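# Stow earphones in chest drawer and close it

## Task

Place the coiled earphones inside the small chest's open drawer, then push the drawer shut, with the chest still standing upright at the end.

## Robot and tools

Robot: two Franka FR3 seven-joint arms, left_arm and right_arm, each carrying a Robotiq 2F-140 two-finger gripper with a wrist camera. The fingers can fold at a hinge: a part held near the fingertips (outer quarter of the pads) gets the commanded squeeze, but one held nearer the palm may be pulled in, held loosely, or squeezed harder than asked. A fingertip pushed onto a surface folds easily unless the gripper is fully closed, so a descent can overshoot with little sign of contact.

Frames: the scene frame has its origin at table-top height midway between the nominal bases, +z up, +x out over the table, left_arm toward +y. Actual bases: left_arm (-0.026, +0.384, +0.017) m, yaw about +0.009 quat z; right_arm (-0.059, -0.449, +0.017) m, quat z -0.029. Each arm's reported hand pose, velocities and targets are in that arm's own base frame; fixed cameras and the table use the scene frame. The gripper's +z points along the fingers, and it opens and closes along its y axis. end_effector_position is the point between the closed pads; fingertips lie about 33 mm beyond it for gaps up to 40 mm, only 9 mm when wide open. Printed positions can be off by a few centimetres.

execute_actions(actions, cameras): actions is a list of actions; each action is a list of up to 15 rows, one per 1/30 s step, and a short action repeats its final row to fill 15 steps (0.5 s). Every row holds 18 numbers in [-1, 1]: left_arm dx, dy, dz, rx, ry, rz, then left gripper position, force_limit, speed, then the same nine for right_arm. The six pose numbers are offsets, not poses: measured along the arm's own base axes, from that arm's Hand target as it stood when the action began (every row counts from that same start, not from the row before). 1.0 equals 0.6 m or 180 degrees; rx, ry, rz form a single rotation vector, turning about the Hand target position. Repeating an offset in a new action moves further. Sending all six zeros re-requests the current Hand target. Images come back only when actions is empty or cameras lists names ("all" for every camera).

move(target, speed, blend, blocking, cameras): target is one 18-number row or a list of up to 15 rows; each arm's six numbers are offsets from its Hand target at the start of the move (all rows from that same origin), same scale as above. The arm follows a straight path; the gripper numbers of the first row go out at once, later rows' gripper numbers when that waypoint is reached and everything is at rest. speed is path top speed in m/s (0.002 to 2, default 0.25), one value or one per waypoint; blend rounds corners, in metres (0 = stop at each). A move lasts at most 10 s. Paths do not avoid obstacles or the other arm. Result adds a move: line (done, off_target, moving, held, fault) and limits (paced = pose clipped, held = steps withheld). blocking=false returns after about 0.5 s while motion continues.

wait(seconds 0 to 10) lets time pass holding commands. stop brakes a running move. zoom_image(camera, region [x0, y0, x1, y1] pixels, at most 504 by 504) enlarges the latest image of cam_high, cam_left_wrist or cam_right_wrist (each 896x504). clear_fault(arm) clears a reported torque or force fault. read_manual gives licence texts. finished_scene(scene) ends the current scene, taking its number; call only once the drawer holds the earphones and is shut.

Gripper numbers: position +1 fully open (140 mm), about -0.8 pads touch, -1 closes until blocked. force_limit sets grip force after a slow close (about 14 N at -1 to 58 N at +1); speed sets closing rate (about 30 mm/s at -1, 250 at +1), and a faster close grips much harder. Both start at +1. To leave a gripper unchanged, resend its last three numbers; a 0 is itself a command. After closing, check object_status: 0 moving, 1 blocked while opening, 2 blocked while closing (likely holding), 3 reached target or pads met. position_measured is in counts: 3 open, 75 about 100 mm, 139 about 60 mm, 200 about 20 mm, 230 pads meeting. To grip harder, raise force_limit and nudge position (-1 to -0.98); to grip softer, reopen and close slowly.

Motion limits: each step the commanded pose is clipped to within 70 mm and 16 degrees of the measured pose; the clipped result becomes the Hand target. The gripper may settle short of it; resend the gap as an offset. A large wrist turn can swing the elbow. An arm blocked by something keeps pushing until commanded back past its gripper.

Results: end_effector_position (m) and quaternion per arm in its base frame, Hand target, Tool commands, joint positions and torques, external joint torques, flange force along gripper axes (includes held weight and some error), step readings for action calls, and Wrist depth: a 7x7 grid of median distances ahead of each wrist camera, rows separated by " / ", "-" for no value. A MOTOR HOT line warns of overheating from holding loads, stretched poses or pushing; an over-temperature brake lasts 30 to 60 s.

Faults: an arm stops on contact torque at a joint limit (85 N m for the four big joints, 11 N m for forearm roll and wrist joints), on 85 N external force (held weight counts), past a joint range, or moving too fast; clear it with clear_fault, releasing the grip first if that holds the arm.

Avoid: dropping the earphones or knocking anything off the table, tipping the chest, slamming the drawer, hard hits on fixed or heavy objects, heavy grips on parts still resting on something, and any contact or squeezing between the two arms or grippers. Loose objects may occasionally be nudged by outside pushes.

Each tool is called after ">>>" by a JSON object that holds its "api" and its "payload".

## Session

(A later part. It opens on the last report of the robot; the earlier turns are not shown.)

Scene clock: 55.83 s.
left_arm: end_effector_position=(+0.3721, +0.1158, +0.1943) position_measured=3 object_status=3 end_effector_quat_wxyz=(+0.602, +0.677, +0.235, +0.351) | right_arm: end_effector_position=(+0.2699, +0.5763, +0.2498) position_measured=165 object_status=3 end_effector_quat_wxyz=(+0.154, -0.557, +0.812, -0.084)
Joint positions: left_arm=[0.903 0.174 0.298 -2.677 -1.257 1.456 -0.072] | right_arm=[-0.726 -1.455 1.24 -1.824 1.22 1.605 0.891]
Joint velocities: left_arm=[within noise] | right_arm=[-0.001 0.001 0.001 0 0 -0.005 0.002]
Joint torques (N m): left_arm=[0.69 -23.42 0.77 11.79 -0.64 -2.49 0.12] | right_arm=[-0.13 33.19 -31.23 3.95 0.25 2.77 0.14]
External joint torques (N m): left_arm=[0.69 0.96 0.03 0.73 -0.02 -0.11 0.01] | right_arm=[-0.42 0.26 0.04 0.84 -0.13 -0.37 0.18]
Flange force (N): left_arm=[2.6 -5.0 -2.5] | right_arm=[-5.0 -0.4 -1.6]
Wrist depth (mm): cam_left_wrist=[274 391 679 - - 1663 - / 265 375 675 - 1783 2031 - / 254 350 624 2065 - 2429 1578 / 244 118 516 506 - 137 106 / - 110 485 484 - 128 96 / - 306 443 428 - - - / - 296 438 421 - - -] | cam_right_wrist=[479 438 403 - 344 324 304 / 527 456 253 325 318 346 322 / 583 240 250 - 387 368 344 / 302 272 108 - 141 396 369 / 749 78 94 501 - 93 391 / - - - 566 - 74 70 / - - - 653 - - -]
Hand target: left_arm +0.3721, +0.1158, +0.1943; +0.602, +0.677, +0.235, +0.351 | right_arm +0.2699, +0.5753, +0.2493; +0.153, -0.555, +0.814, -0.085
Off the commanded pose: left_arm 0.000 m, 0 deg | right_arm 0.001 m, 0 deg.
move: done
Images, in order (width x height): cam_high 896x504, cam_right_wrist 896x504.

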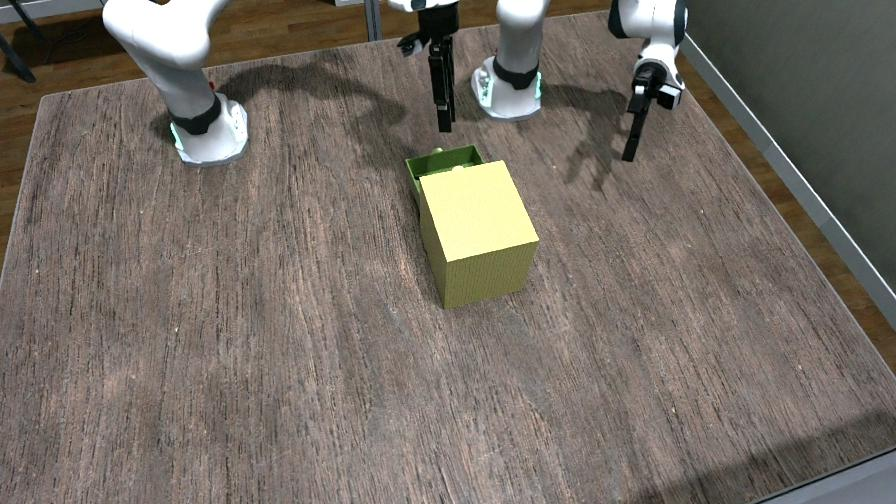

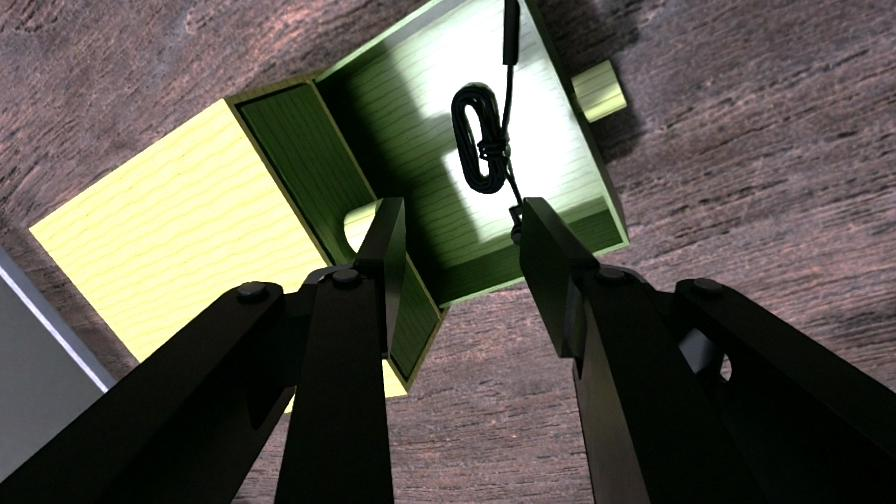

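>>> {"api": "move", "payload": {"target": [0,0,0,0,0,0,1,1,1,-0.175,-0.002,0.001,0.0952,0.0474,-0.3441,-0.29,-0.5,-1], "speed": 0.2, "cameras": ["all"]}}

Scene clock: 62.30 s.
left_arm: end_effector_position=(+0.3721, +0.1158, +0.1943) position_measured=3 object_status=3 end_effector_quat_wxyz=(+0.602, +0.677, +0.235, +0.351) | right_arm: end_effector_position=(+0.1657, +0.5741, +0.2497) position_measured=165 object_status=3 end_effector_quat_wxyz=(+0.107, -0.039, +0.993, +0.004)
Joint positions: left_arm=[0.903 0.174 0.298 -2.677 -1.257 1.456 -0.072] | right_arm=[-0.651 -1.541 1.13 -1.823 1.307 1.339 2.084]
Joint velocities: left_arm=[within noise] | right_arm=[-0.001 0.001 0.001 0 -0.001 0.001 0.005]
Joint torques (N m): left_arm=[0.7 -23.43 0.76 11.81 -0.65 -2.48 0.11] | right_arm=[0.52 34.43 -30.07 1.06 0.69 2.66 0.2]
External joint torques (N m): left_arm=[0.67 0.92 -0.02 0.79 -0.04 -0.11 0.01] | right_arm=[0.47 0.14 -0.02 0.37 0.22 -0.2 0.21]
Flange force (N): left_arm=[2.7 -4.9 -2.4] | right_arm=[0.8 1.1 -0.6]
Wrist depth (mm): cam_left_wrist=[275 392 647 1697 - 1697 - / 265 373 673 - - - - / 255 353 629 2155 - - - / 244 118 528 509 - 137 2723 / - 109 474 471 - 120 96 / - 304 440 430 2723 - - / - 296 432 465 - - -] | cam_right_wrist=[353 355 356 359 359 363 363 / 383 383 388 390 391 391 393 / 415 420 419 415 426 427 429 / 455 460 442 384 141 470 474 / 496 78 94 - - 93 515 / - - - 353 - 74 70 / - - - 321 - - -]
Hand target: left_arm +0.3721, +0.1158, +0.1943; +0.602, +0.677, +0.235, +0.351 | right_arm +0.1649, +0.5741, +0.2499; +0.107, -0.036, +0.994, +0.005
Off the commanded pose: left_arm 0.000 m, 0 deg | right_arm 0.001 m, 0 deg.
move: done

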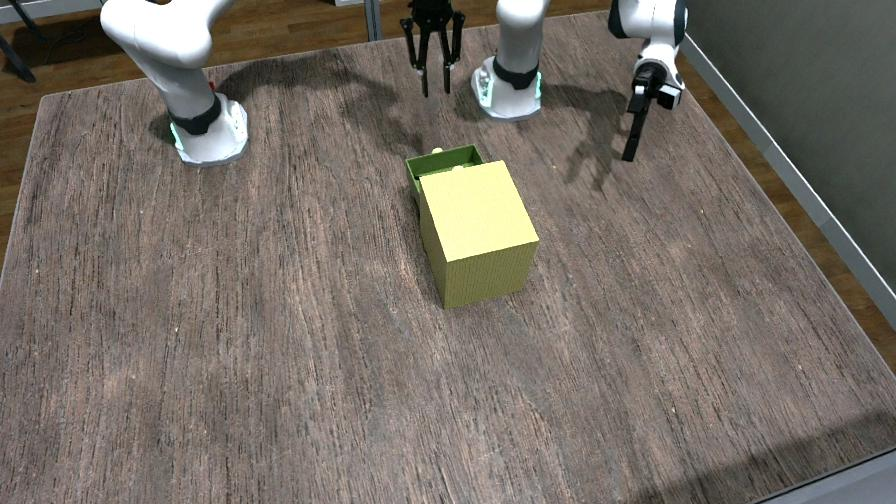

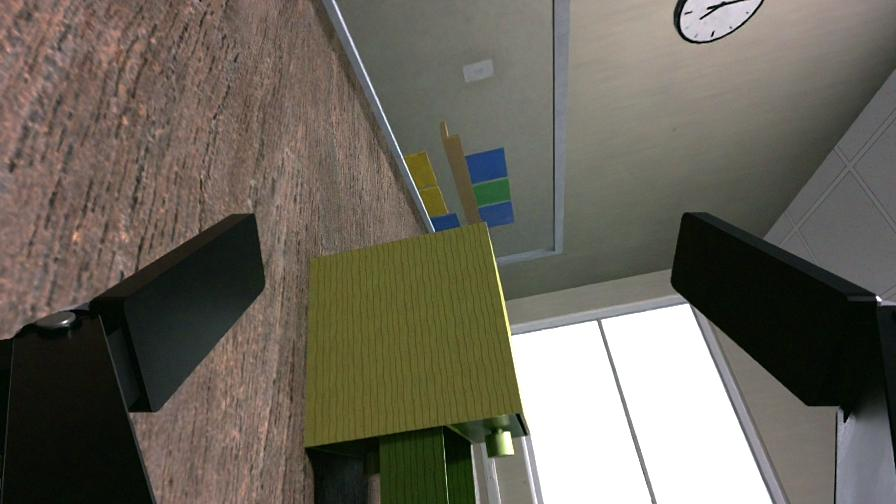

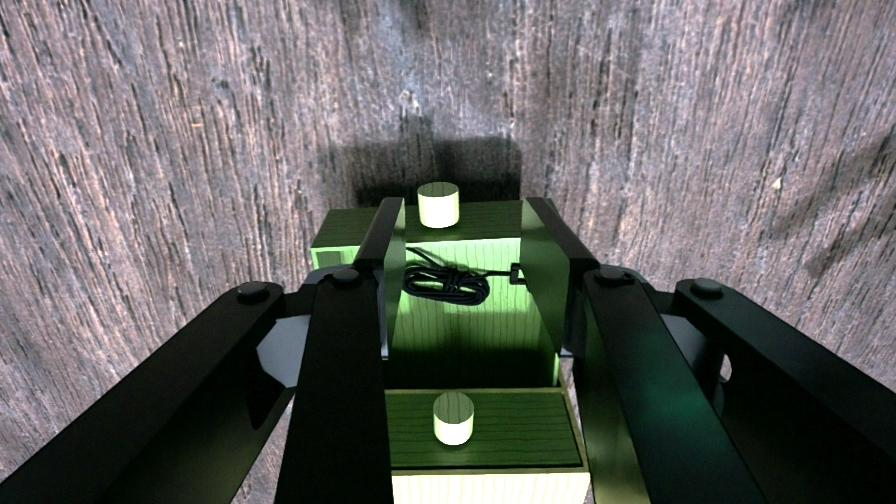

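>>> {"api": "move", "payload": {"target": [0,0,0,0,0,0,1,1,1,0,-0.0133,-0.12,0,0,0,-0.8,-0.5,-0.5], "speed": 0.15, "cameras": ["cam_right_wrist"]}}

Scene clock: 65.50 s.
left_arm: end_effector_position=(+0.3721, +0.1158, +0.1943) position_measured=3 object_status=3 end_effector_quat_wxyz=(+0.602, +0.677, +0.235, +0.351) | right_arm: end_effector_position=(+0.1648, +0.5651, +0.1775) position_measured=229 object_status=3 end_effector_quat_wxyz=(+0.105, -0.033, +0.994, +0.003)
Joint positions: left_arm=[0.903 0.174 0.298 -2.677 -1.257 1.456 -0.072] | right_arm=[-0.584 -1.644 1.226 -1.951 1.4 1.406 2.085]
Joint velocities: left_arm=[within noise] | right_arm=[0 0 0.001 0 0.001 0.005 -0.002]
Joint torques (N m): left_arm=[0.72 -23.42 0.75 11.77 -0.65 -2.47 0.12] | right_arm=[1.15 31.95 -30.98 -1.02 0.96 3.13 -0.25]
External joint torques (N m): left_arm=[0.77 0.97 0.04 0.69 -0.03 -0.09 0.02] | right_arm=[1.01 -0.2 -0.12 -0.29 0.45 0.28 -0.24]
Flange force (N): left_arm=[2.4 -5.0 -2.6] | right_arm=[2.3 -3.2 1.5]
Wrist depth (mm): cam_left_wrist=[274 391 675 - - 1733 1809 / 264 375 679 - - - 1951 / 254 350 631 2155 - - - / 244 118 525 509 - 137 - / - 109 454 468 - 120 96 / - 304 447 430 - - - / - 297 431 416 4200 3137 -] | cam_right_wrist=[288 289 291 292 293 294 295 / 310 312 314 316 318 318 319 / 338 340 343 342 347 346 348 / 371 373 373 123 371 382 384 / 410 404 - 88 90 416 425 / 450 - - - 70 - 471 / - - - - - - -]
Hand target: left_arm +0.3721, +0.1158, +0.1943; +0.602, +0.677, +0.235, +0.351 | right_arm +0.1649, +0.5662, +0.1779; +0.107, -0.036, +0.994, +0.005
Off the commanded pose: left_arm 0.000 m, 0 deg | right_arm 0.001 m, 0 deg.
move: done
Images, in order (width x height): cam_right_wrist 896x504.

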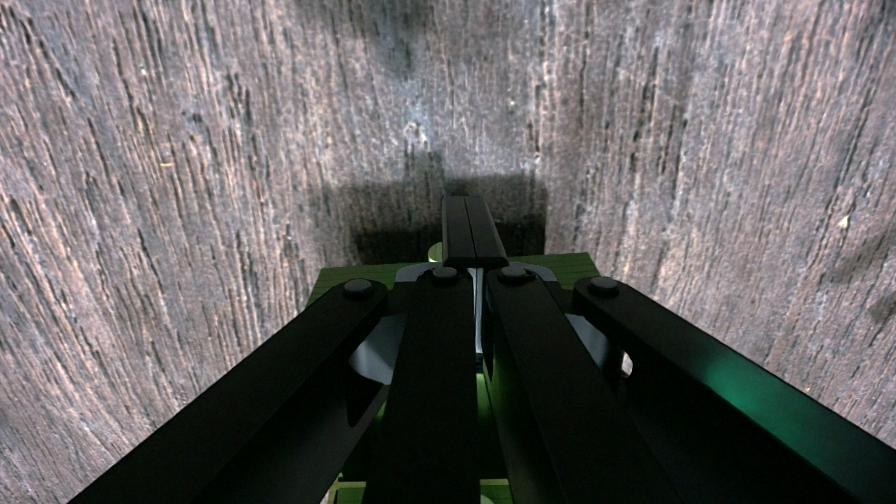

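>>> {"api": "move", "payload": {"target": [0,0,0,0,0,0,1,1,1,0.012,-0.0045,-0.11,0,0,0,-0.8,-0.5,-0.5], "speed": 0.1, "cameras": ["cam_right_wrist", "cam_high"]}}

Scene clock: 67.67 s.
left_arm: end_effector_position=(+0.3721, +0.1158, +0.1943) position_measured=3 object_status=3 end_effector_quat_wxyz=(+0.602, +0.677, +0.235, +0.351) | right_arm: end_effector_position=(+0.1719, +0.5625, +0.1117) position_measured=229 object_status=3 end_effector_quat_wxyz=(+0.105, -0.033, +0.994, +0.003)
Joint positions: left_arm=[0.903 0.174 0.298 -2.677 -1.257 1.456 -0.072] | right_arm=[-0.553 -1.722 1.333 -2.015 1.501 1.476 2.082]
Joint velocities: left_arm=[within noise] | right_arm=[0.001 -0.001 0.001 0 0.003 0.004 -0.002]
Joint torques (N m): left_arm=[0.73 -23.43 0.75 11.78 -0.64 -2.48 0.13] | right_arm=[1.06 30.51 -31.48 -2.92 1.1 3.14 -0.21]
External joint torques (N m): left_arm=[0.74 0.97 0.01 0.66 -0.02 -0.1 0.02] | right_arm=[0.96 -0.24 -0.21 -0.25 0.56 0.29 -0.21]
Flange force (N): left_arm=[2.4 -4.9 -2.5] | right_arm=[2.3 -3.0 1.3]
Wrist depth (mm): cam_left_wrist=[274 391 672 - 1620 1733 1849 / 265 374 683 - 2232 2478 - / 255 351 626 2118 2212 - - / 244 118 521 512 - 137 2316 / - 109 477 467 - 120 96 / - 304 440 434 - - - / - 296 435 416 - - -] | cam_right_wrist=[227 229 230 230 232 232 232 / 246 247 248 249 251 252 252 / 267 269 270 271 273 274 276 / 293 295 296 123 293 301 302 / 323 320 - 88 90 328 336 / 355 - - - 70 - 369 / - - - - - - -]
Hand target: left_arm +0.3721, +0.1158, +0.1943; +0.602, +0.677, +0.235, +0.351 | right_arm +0.1721, +0.5635, +0.1119; +0.107, -0.036, +0.994, +0.005
Off the commanded pose: left_arm 0.000 m, 0 deg | right_arm 0.001 m, 0 deg.
move: done
Images, in order (width x height): cam_high 896x504, cam_right_wrist 896x504.

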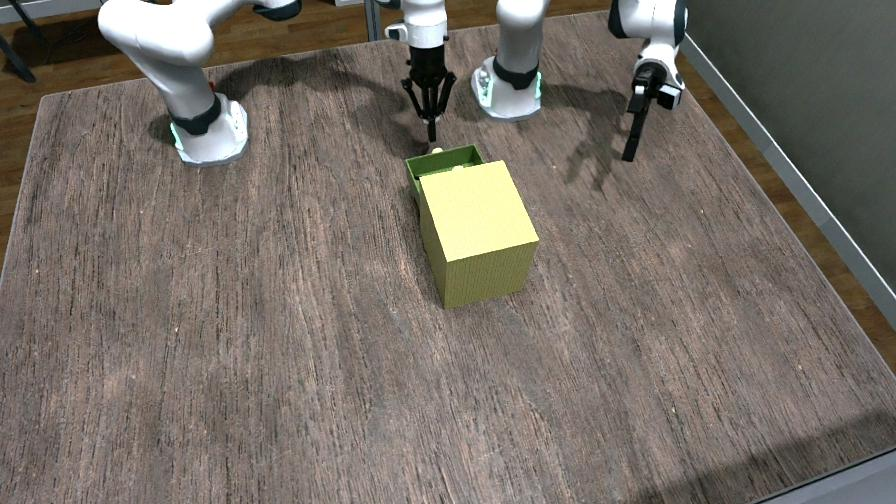

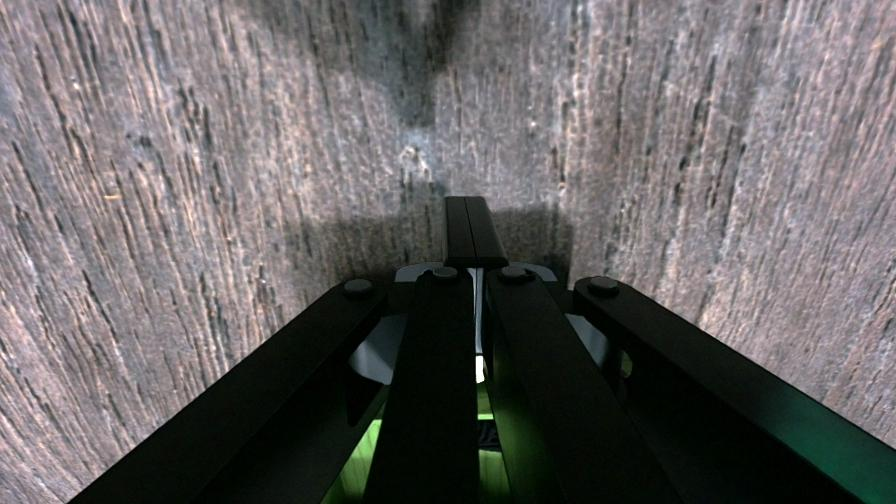

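>>> {"api": "zoom_image", "payload": {"camera": "cam_high", "region": [380, 80, 540, 200]}}

>>> {"api": "zoom_image", "payload": {"camera": "cam_right_wrist", "region": [380, 320, 560, 504]}}

Scaled by 3.150 from the camera's 896x504 image, which has a finer 1280x720 frame.

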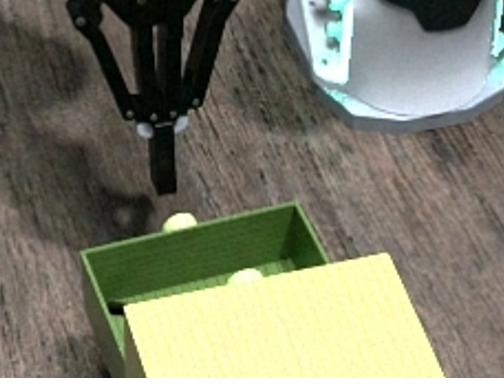

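Scaled by 2.739 from the camera's 896x504 image, which has a finer 1280x720 frame.

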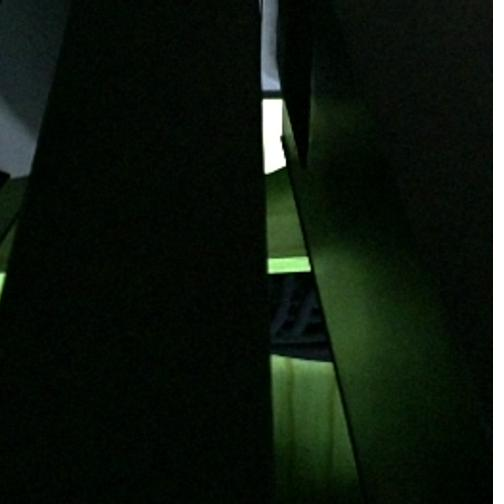

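>>> {"api": "move", "payload": {"target": [[0,0,0,0,0,0,1,1,1,0.045,0.0085,0,0,0,0,-0.8,-0.5,-0.5],[0,0,0,0,0,0,1,1,1,0.1667,0.0185,0,0,0,0,-0.8,-0.5,-0.5]], "speed": [0.05,0.07], "blend": [0.02,0], "cameras": ["cam_right_wrist", "cam_high"]}}

Scene clock: 71.43 s.
left_arm: end_effector_position=(+0.3721, +0.1158, +0.1943) position_measured=3 object_status=3 end_effector_quat_wxyz=(+0.602, +0.677, +0.235, +0.351) | right_arm: end_effector_position=(+0.2714, +0.5734, +0.1115) position_measured=229 object_status=3 end_effector_quat_wxyz=(+0.106, -0.033, +0.994, +0.004)
Joint positions: left_arm=[0.903 0.174 0.298 -2.677 -1.257 1.456 -0.072] | right_arm=[-0.8 -1.703 1.335 -1.879 1.542 1.502 1.977]
Joint velocities: left_arm=[within noise] | right_arm=[0.001 0 0.001 0 0 0.001 -0.005]
Joint torques (N m): left_arm=[0.67 -23.46 0.75 11.78 -0.65 -2.46 0.09] | right_arm=[-0.15 34.54 -31.93 -2.41 1.14 3.17 -0.32]
External joint torques (N m): left_arm=[0.62 0.97 -0.04 0.71 -0.03 -0.09 -0.01] | right_arm=[-0.3 0.44 -0.14 0.6 0.54 0.3 -0.32]
Flange force (N): left_arm=[2.6 -5.0 -2.3] | right_arm=[-2.4 2.3 0.3]
Wrist depth (mm): cam_left_wrist=[275 392 700 1663 - 1697 1822 / 265 374 673 1809 - - - / 255 350 626 2136 - 3137 - / 244 118 523 515 - 137 - / - 109 482 467 - 120 96 / - 304 444 437 2950 - - / - 296 434 411 - - -] | cam_right_wrist=[228 228 230 231 232 233 233 / 246 247 248 250 251 252 254 / 267 270 272 272 274 275 277 / 293 295 292 123 295 303 304 / 324 320 - 88 90 330 339 / 356 - - - 70 - 373 / - - - - - - -]
Hand target: left_arm +0.3721, +0.1158, +0.1943; +0.602, +0.677, +0.235, +0.351 | right_arm +0.2722, +0.5746, +0.1119; +0.107, -0.036, +0.994, +0.005
Off the commanded pose: left_arm 0.000 m, 0 deg | right_arm 0.001 m, 0 deg.
move: done; blend cut to 0.0137 m at target 1
Images, in order (width x height): cam_high 896x504, cam_right_wrist 896x504.

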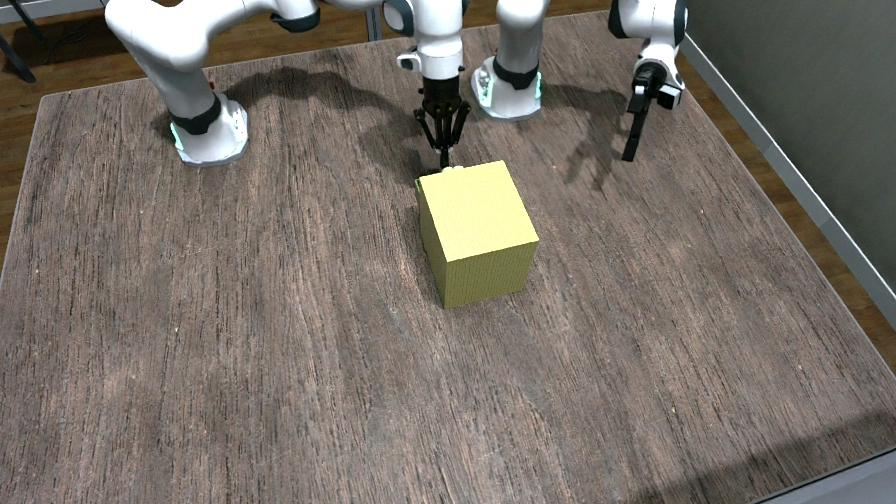

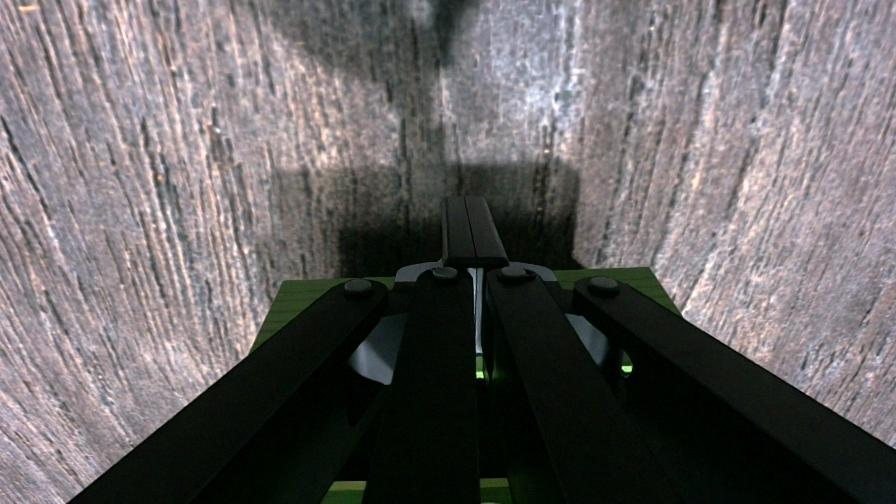

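>>> {"api": "move", "payload": {"target": [0,0,0,0,0,0,1,1,1,0.07,0.0056,0,0,0,0,-0.8,-0.5,-0.5], "speed": 0.06, "cameras": ["cam_right_wrist", "cam_high"]}}

>>> {"api": "zoom_image", "payload": {"camera": "cam_high", "region": [380, 100, 540, 220]}}

Scene clock: 73.03 s.
left_arm: end_effector_position=(+0.3721, +0.1158, +0.1943) position_measured=3 object_status=3 end_effector_quat_wxyz=(+0.602, +0.677, +0.235, +0.351) | right_arm: end_effector_position=(+0.3133, +0.5767, +0.1110) position_measured=229 object_status=3 end_effector_quat_wxyz=(+0.106, -0.033, +0.994, +0.003)
Joint positions: left_arm=[0.903 0.174 0.298 -2.677 -1.257 1.456 -0.072] | right_arm=[-0.908 -1.694 1.335 -1.805 1.559 1.511 1.944]
Joint velocities: left_arm=[within noise] | right_arm=[-0.001 -0.001 0 -0.002 -0.001 0.001 -0.008]
Joint torques (N m): left_arm=[0.68 -23.43 0.79 11.76 -0.65 -2.48 0.1] | right_arm=[-0.18 36.31 -31.91 -2.7 1.15 3.18 -0.18]
External joint torques (N m): left_arm=[0.58 0.9 -0.05 0.74 -0.03 -0.12 0] | right_arm=[-0.08 0.34 -0.12 0.68 0.54 0.3 -0.17]
Flange force (N): left_arm=[2.6 -4.8 -2.2] | right_arm=[-1.9 2.5 0.4]
Wrist depth (mm): cam_left_wrist=[275 393 740 1558 1511 1674 1849 / 263 374 688 2031 1849 2193 1936 / 255 351 632 2100 - 2753 2555 / 243 118 521 528 - 136 106 / - 109 460 - 3591 128 96 / - 304 445 434 3812 3059 - / - 297 434 477 3137 429 -] | cam_right_wrist=[227 229 230 231 232 232 233 / 246 247 249 251 251 253 253 / 267 269 272 271 273 275 276 / 293 295 285 123 281 303 305 / 324 321 - 88 90 330 339 / 356 - - - 70 - 372 / - - - - - - -]
Hand target: left_arm +0.3721, +0.1158, +0.1943; +0.602, +0.677, +0.235, +0.351 | right_arm +0.3142, +0.5779, +0.1119; +0.107, -0.036, +0.994, +0.005
Off the commanded pose: left_arm 0.000 m, 0 deg | right_arm 0.002 m, 0 deg.
move: done
Images, in order (width x height): cam_high 896x504, cam_right_wrist 896x504.

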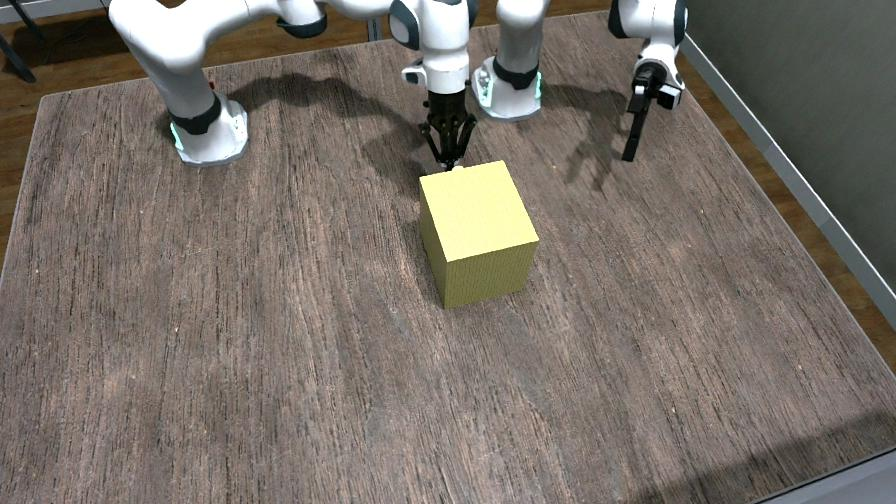

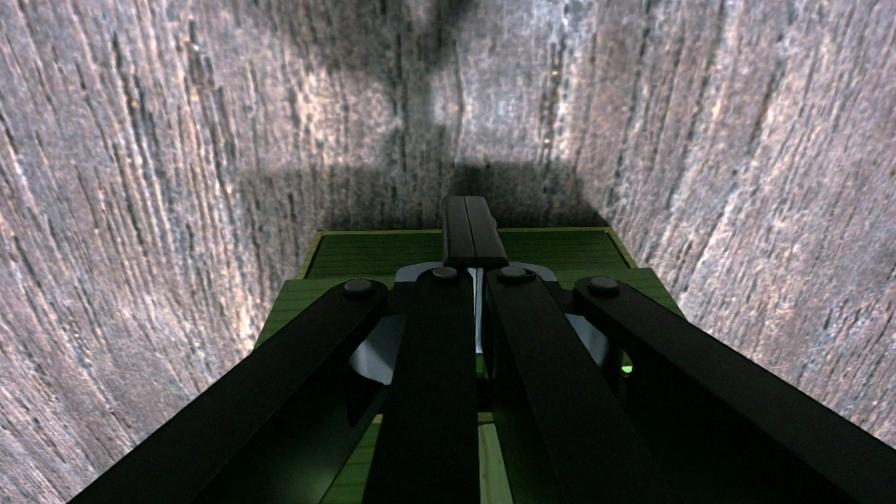

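Scaled by 3.150 from the camera's 896x504 image, which has a finer 1280x720 frame.

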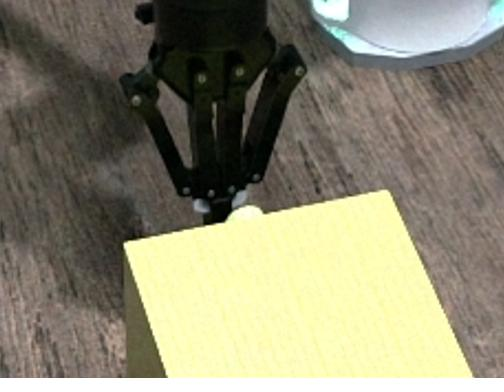

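>>> {"api": "move", "payload": {"target": [0,0,0,0,0,0,1,1,1,0.0133,0.0011,0,0,0,0,-0.8,-0.5,-0.5], "speed": 0.03, "cameras": ["cam_right_wrist"]}}

>>> {"api": "zoom_image", "payload": {"camera": "cam_right_wrist", "region": [220, 180, 720, 460]}}

Scene clock: 74.23 s.
left_arm: end_effector_position=(+0.3721, +0.1158, +0.1943) position_measured=3 object_status=3 end_effector_quat_wxyz=(+0.602, +0.677, +0.235, +0.351) | right_arm: end_effector_position=(+0.3208, +0.5773, +0.1103) position_measured=229 object_status=3 end_effector_quat_wxyz=(+0.105, -0.033, +0.994, +0.003)
Joint positions: left_arm=[0.903 0.174 0.298 -2.677 -1.257 1.456 -0.072] | right_arm=[-0.929 -1.694 1.335 -1.79 1.564 1.512 1.938]
Joint torques (N m): left_arm=[0.72 -23.4 0.73 11.76 -0.66 -2.48 0.12] | right_arm=[-0.57 36.73 -32.18 -2.52 1.12 3.25 -0.25]
External joint torques (N m): left_arm=[0.62 1 -0.11 0.72 -0.04 -0.11 0.02] | right_arm=[-0.7 0.4 -0.39 0.8 0.5 0.37 -0.24]
Flange force (N): left_arm=[2.7 -5.2 -2.2] | right_arm=[-4.0 3.8 0.0]
Wrist depth (mm): cam_left_wrist=[274 390 760 - - 1951 2253 / 265 373 679 1863 - - - / 254 352 624 2174 2693 - - / 244 118 524 515 - 137 - / - 109 483 - - 128 96 / - 303 446 432 - - - / - 297 446 481 432 419 -] | cam_right_wrist=[227 228 229 230 232 232 233 / 246 247 248 250 250 251 253 / 267 269 270 270 272 274 276 / 293 294 284 123 253 303 303 / 324 319 - 88 90 328 338 / 355 - - - 70 - 371 / - - - - - - -]
Hand target: left_arm +0.3721, +0.1158, +0.1943; +0.602, +0.677, +0.235, +0.351 | right_arm +0.3221, +0.5786, +0.1119; +0.107, -0.036, +0.994, +0.005
Off the commanded pose: left_arm 0.000 m, 0 deg | right_arm 0.002 m, 0 deg.
move: done
Images, in order (width x height): cam_right_wrist 896x504.

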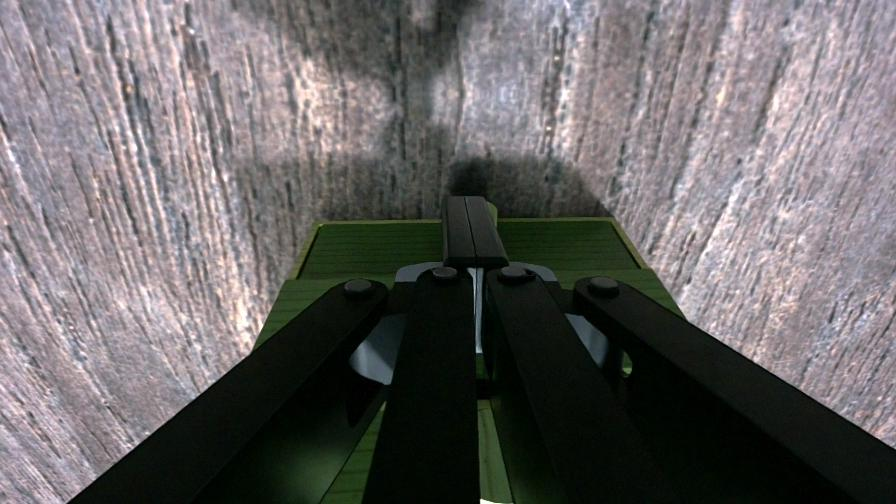

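Scaled by 1.008 from the camera's 896x504 image, which has a finer 1280x720 frame.

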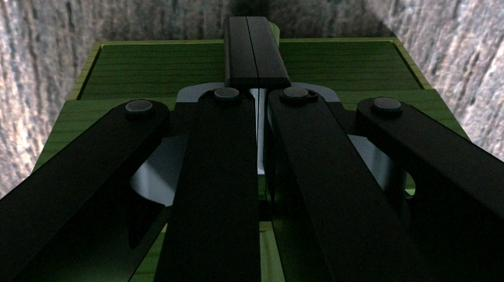

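>>> {"api": "move", "payload": {"target": [0,0,0,0,0,0,1,1,1,0.0083,0.0007,0,0,0,0,-0.8,-0.5,-0.5], "speed": 0.03, "cameras": ["cam_right_wrist"]}}

>>> {"api": "zoom_image", "payload": {"camera": "cam_right_wrist", "region": [220, 180, 720, 460]}}

Scene clock: 75.33 s.
left_arm: end_effector_position=(+0.3721, +0.1158, +0.1943) position_measured=3 object_status=3 end_effector_quat_wxyz=(+0.602, +0.677, +0.235, +0.351) | right_arm: end_effector_position=(+0.3257, +0.5777, +0.1102) position_measured=229 object_status=3 end_effector_quat_wxyz=(+0.105, -0.034, +0.994, +0.003)
Joint positions: left_arm=[0.903 0.174 0.298 -2.677 -1.257 1.456 -0.072] | right_arm=[-0.943 -1.694 1.335 -1.78 1.567 1.512 1.934]
Joint torques (N m): left_arm=[0.72 -23.41 0.71 11.78 -0.65 -2.45 0.11] | right_arm=[-0.14 37.01 -32.3 -3.18 1.11 3.25 -0.2]
External joint torques (N m): left_arm=[0.69 0.94 -0.06 0.74 -0.03 -0.08 0.01] | right_arm=[-0.26 0.52 -0.59 0.19 0.5 0.38 -0.19]
Flange force (N): left_arm=[2.6 -5.0 -2.3] | right_arm=[-1.7 1.1 -0.3]
Wrist depth (mm): cam_left_wrist=[275 390 672 1686 1849 1520 - / 264 374 681 - 2031 - - / 255 353 629 2031 2528 2065 - / 243 118 529 521 3059 137 - / - 109 468 464 - 128 96 / - 305 445 434 - - - / - 296 437 668 432 414 -] | cam_right_wrist=[227 228 229 230 231 232 233 / 245 246 248 250 251 251 252 / 267 268 270 268 272 274 275 / 293 294 258 123 244 301 303 / 324 318 - 88 90 327 336 / 354 - - - 70 - 370 / - - - - - - -]
Hand target: left_arm +0.3721, +0.1158, +0.1943; +0.602, +0.677, +0.235, +0.351 | right_arm +0.3271, +0.5790, +0.1119; +0.107, -0.036, +0.994, +0.005
Off the commanded pose: left_arm 0.000 m, 0 deg | right_arm 0.003 m, 0 deg.
move: done
Images, in order (width x height): cam_right_wrist 896x504.

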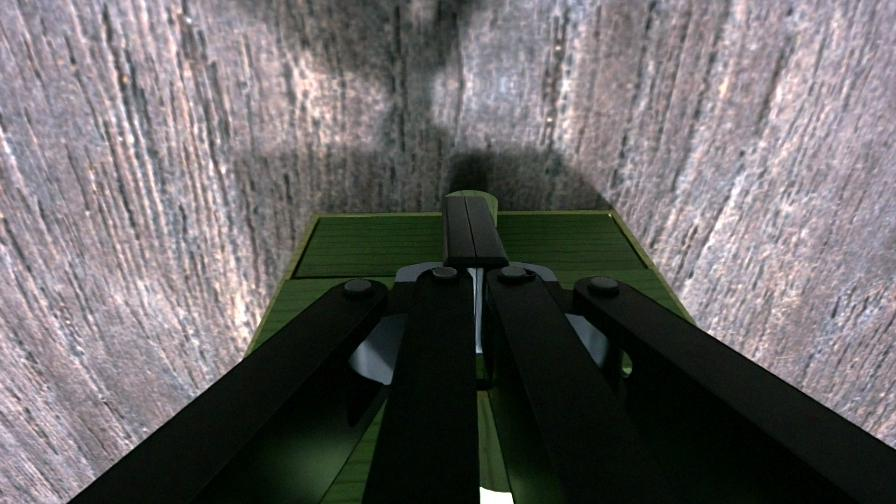

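Scaled by 1.008 from the camera's 896x504 image, which has a finer 1280x720 frame.

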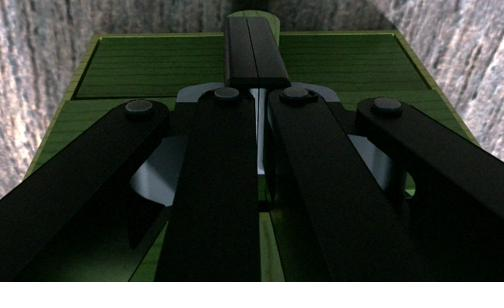

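>>> {"api": "zoom_image", "payload": {"camera": "cam_right_wrist", "region": [230, 200, 400, 340]}}

>>> {"api": "zoom_image", "payload": {"camera": "cam_right_wrist", "region": [540, 200, 710, 340]}}

Scaled by 2.965 from the camera's 896x504 image, which has a finer 1280x720 frame.

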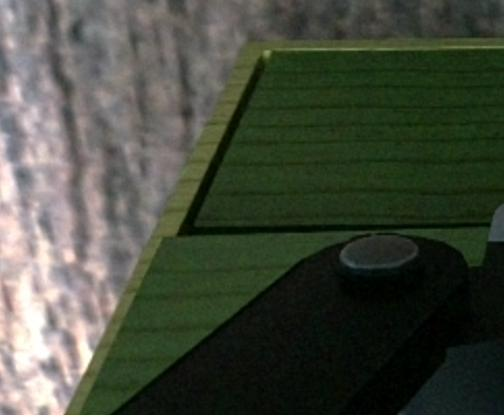

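Scaled by 2.965 from the camera's 896x504 image, which has a finer 1280x720 frame.

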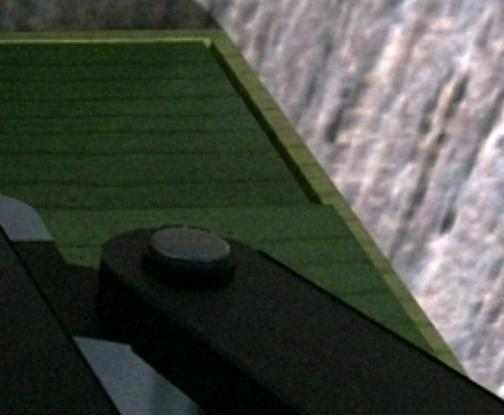

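>>> {"api": "move", "payload": {"target": [0,0,0,0,0,0,1,1,1,0.005,0.0004,0,0,0,0,-0.8,-0.5,-0.5], "speed": 0.03, "cameras": ["cam_right_wrist"]}}

>>> {"api": "zoom_image", "payload": {"camera": "cam_right_wrist", "region": [230, 200, 400, 340]}}

Scene clock: 77.80 s.
left_arm: end_effector_position=(+0.3721, +0.1158, +0.1943) position_measured=3 object_status=3 end_effector_quat_wxyz=(+0.602, +0.677, +0.235, +0.351) | right_arm: end_effector_position=(+0.3286, +0.5780, +0.1101) position_measured=229 object_status=3 end_effector_quat_wxyz=(+0.105, -0.034, +0.994, +0.003)
Joint positions: left_arm=[0.903 0.174 0.298 -2.677 -1.257 1.456 -0.072] | right_arm=[-0.951 -1.694 1.334 -1.774 1.569 1.512 1.932]
Joint torques (N m): left_arm=[0.74 -23.46 0.81 11.81 -0.63 -2.47 0.13] | right_arm=[-0.35 37.17 -32.28 -3.12 1.05 3.26 -0.16]
External joint torques (N m): left_arm=[0.67 0.9 -0.01 0.76 -0.01 -0.11 0.02] | right_arm=[-0.62 0.41 -0.43 0.24 0.43 0.38 -0.16]
Flange force (N): left_arm=[2.6 -4.8 -2.4] | right_arm=[-2.6 1.8 -0.1]
Wrist depth (mm): cam_left_wrist=[276 391 685 1599 - 1609 - / 264 376 683 - 1951 - - / 255 351 631 2193 2136 - 2212 / 245 118 524 522 3137 137 - / - 109 479 465 - 120 96 / - 304 446 434 - 3442 - / - 296 432 668 432 419 -] | cam_right_wrist=[226 228 229 230 231 232 233 / 246 246 248 249 250 252 252 / 267 268 269 267 272 274 276 / 292 295 252 114 238 301 302 / 323 319 - 88 90 329 336 / 354 - - - 70 - 372 / - - - - - - -]
Hand target: left_arm +0.3721, +0.1158, +0.1943; +0.602, +0.677, +0.235, +0.351 | right_arm +0.3301, +0.5792, +0.1119; +0.107, -0.036, +0.994, +0.005
Off the commanded pose: left_arm 0.000 m, 0 deg | right_arm 0.003 m, 0 deg.
move: done
Images, in order (width x height): cam_right_wrist 896x504.

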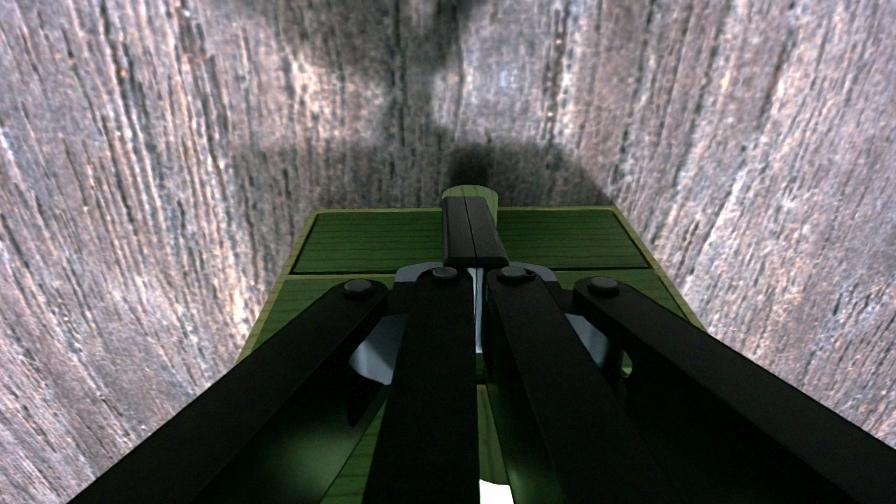

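Scaled by 2.965 from the camera's 896x504 image, which has a finer 1280x720 frame.

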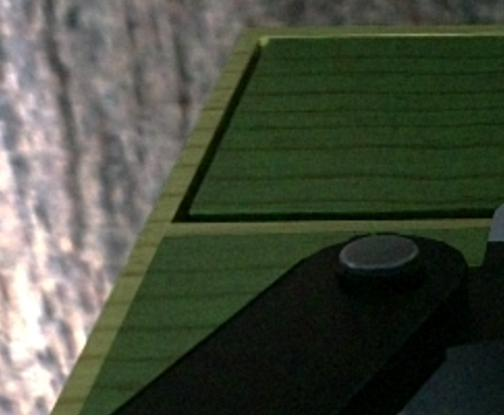

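>>> {"api": "move", "payload": {"target": [0,0,0,0,0,0,1,1,1,0.005,0.0004,0,0,0,0,-0.8,-0.5,-0.5], "speed": 0.03, "cameras": ["cam_right_wrist"]}}

>>> {"api": "zoom_image", "payload": {"camera": "cam_right_wrist", "region": [230, 200, 400, 340]}}

Scene clock: 78.93 s.
left_arm: end_effector_position=(+0.3721, +0.1158, +0.1943) position_measured=3 object_status=3 end_effector_quat_wxyz=(+0.602, +0.677, +0.235, +0.351) | right_arm: end_effector_position=(+0.3307, +0.5791, +0.1101) position_measured=229 object_status=3 end_effector_quat_wxyz=(+0.105, -0.035, +0.994, +0.003)
Joint positions: left_arm=[0.903 0.174 0.298 -2.677 -1.257 1.456 -0.072] | right_arm=[-0.958 -1.694 1.333 -1.767 1.571 1.512 1.93]
Joint torques (N m): left_arm=[0.75 -23.42 0.83 11.83 -0.65 -2.47 0.15] | right_arm=[-1.71 37.25 -32.36 -3.27 0.78 3.32 -0.18]
External joint torques (N m): left_arm=[0.72 1 0.06 0.79 -0.03 -0.1 0.04] | right_arm=[-1.58 0.32 -0.62 0.32 0.17 0.44 -0.17]
Flange force (N): left_arm=[2.7 -5.3 -2.6] | right_arm=[-5.3 3.5 -0.4]
Wrist depth (mm): cam_left_wrist=[274 389 692 - 1796 1652 - / 265 376 670 1951 1822 1921 3698 / 255 351 632 2193 - - - / 245 118 525 510 - 136 1967 / - 110 480 472 - 119 96 / - 304 446 425 - - - / - 297 432 675 432 414 -] | cam_right_wrist=[226 228 229 230 231 232 233 / 245 247 248 249 251 251 253 / 267 268 270 267 273 274 276 / 293 294 247 123 246 301 303 / 324 320 - 88 90 328 336 / 355 - - - 70 - 371 / - - - - - - -]
Hand target: left_arm +0.3721, +0.1158, +0.1943; +0.602, +0.677, +0.235, +0.351 | right_arm +0.3331, +0.5795, +0.1119; +0.107, -0.036, +0.994, +0.005
Off the commanded pose: left_arm 0.000 m, 0 deg | right_arm 0.003 m, 0 deg.
move: done
Images, in order (width x height): cam_right_wrist 896x504.

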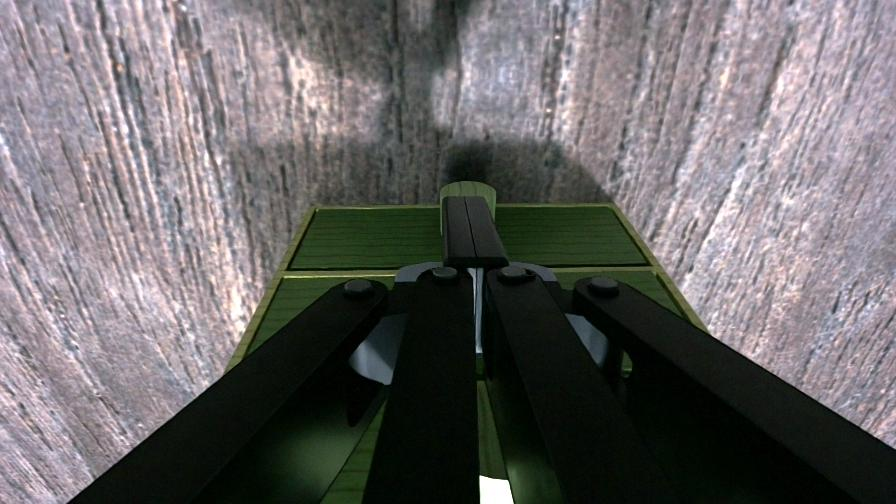

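Scaled by 2.965 from the camera's 896x504 image, which has a finer 1280x720 frame.

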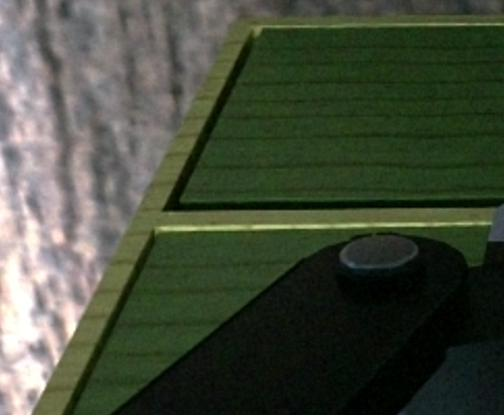

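>>> {"api": "move", "payload": {"target": [0,0,0,0,0,0,1,1,1,0.0033,0.0003,0,0,0,0,-0.8,-0.5,-0.5], "speed": 0.02, "cameras": ["cam_right_wrist","cam_high"]}}

>>> {"api": "zoom_image", "payload": {"camera": "cam_right_wrist", "region": [230, 200, 400, 340]}}

Scene clock: 80.17 s.
left_arm: end_effector_position=(+0.3721, +0.1158, +0.1943) position_measured=3 object_status=3 end_effector_quat_wxyz=(+0.602, +0.677, +0.235, +0.351) | right_arm: end_effector_position=(+0.3314, +0.5798, +0.1101) position_measured=229 object_status=3 end_effector_quat_wxyz=(+0.104, -0.035, +0.994, +0.003)
Joint positions: left_arm=[0.903 0.174 0.298 -2.677 -1.257 1.456 -0.072] | right_arm=[-0.962 -1.694 1.333 -1.763 1.573 1.51 1.929]
Joint velocities: left_arm=[within noise] | right_arm=[-0.002 0 -0.001 0.002 0.001 -0.004 -0.002]
Joint torques (N m): left_arm=[0.71 -23.41 0.73 11.8 -0.65 -2.47 0.1] | right_arm=[-2.59 37.01 -32.98 -3.71 0.79 3.6 -0.2]
External joint torques (N m): left_arm=[0.7 1.06 -0.03 0.71 -0.03 -0.09 -0.01] | right_arm=[-2.61 0 -1.26 -0.21 0.17 0.72 -0.19]
Flange force (N): left_arm=[2.6 -5.3 -2.4] | right_arm=[-6.9 3.1 -0.5]
Wrist depth (mm): cam_left_wrist=[273 393 654 - 1641 1549 - / 264 375 677 - 1967 - - / 255 351 624 2155 1967 - - / 244 118 522 507 - 137 - / - 109 482 463 - 120 96 / - 304 445 438 3137 - - / - 296 432 478 424 411 -] | cam_right_wrist=[226 228 230 230 231 232 233 / 246 246 248 250 250 252 253 / 266 268 270 267 272 274 275 / 292 294 245 123 233 301 303 / 323 319 - 88 90 328 336 / 354 - - - 70 - 372 / - - - - - - -]
Hand target: left_arm +0.3721, +0.1158, +0.1943; +0.602, +0.677, +0.235, +0.351 | right_arm +0.3351, +0.5797, +0.1119; +0.107, -0.036, +0.994, +0.005
Off the commanded pose: left_arm 0.000 m, 0 deg | right_arm 0.004 m, 0 deg.
move: off_target (right_arm)
Images, in order (width x height): cam_high 896x504, cam_right_wrist 896x504.

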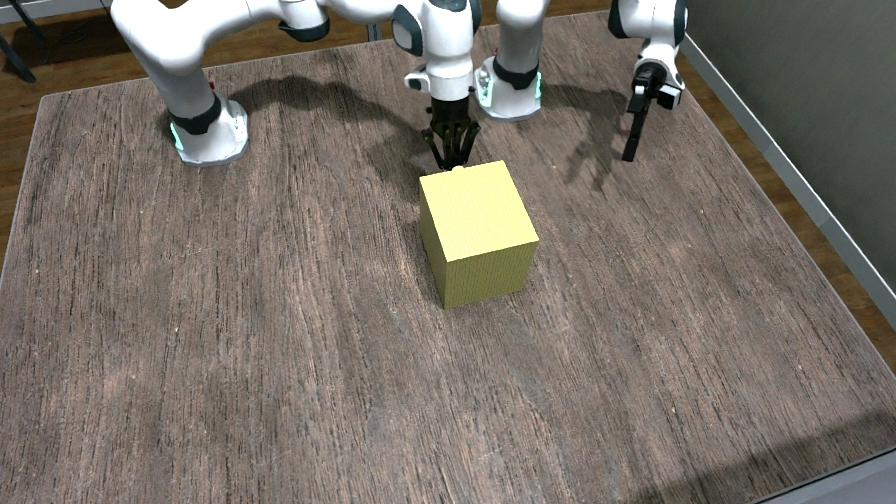

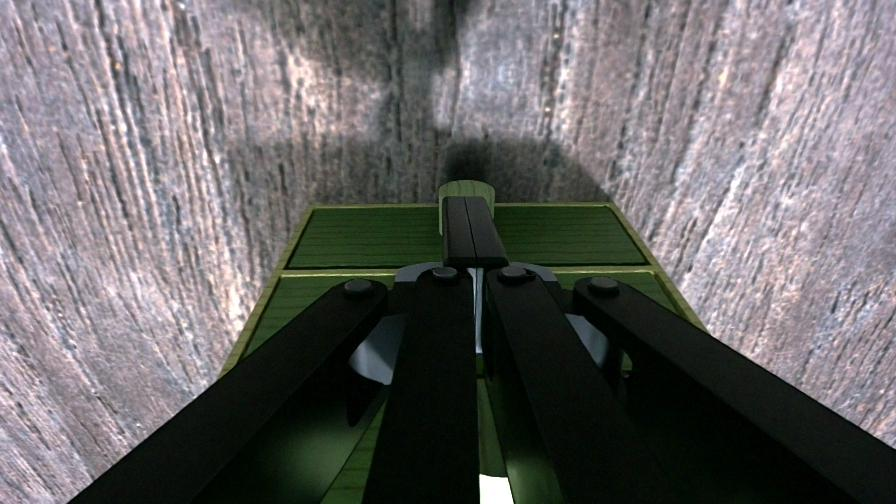

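Scaled by 2.965 from the camera's 896x504 image, which has a finer 1280x720 frame.

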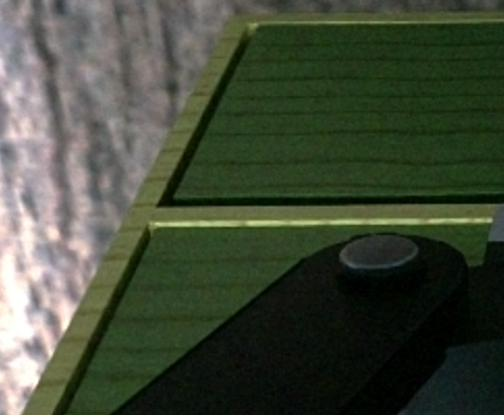

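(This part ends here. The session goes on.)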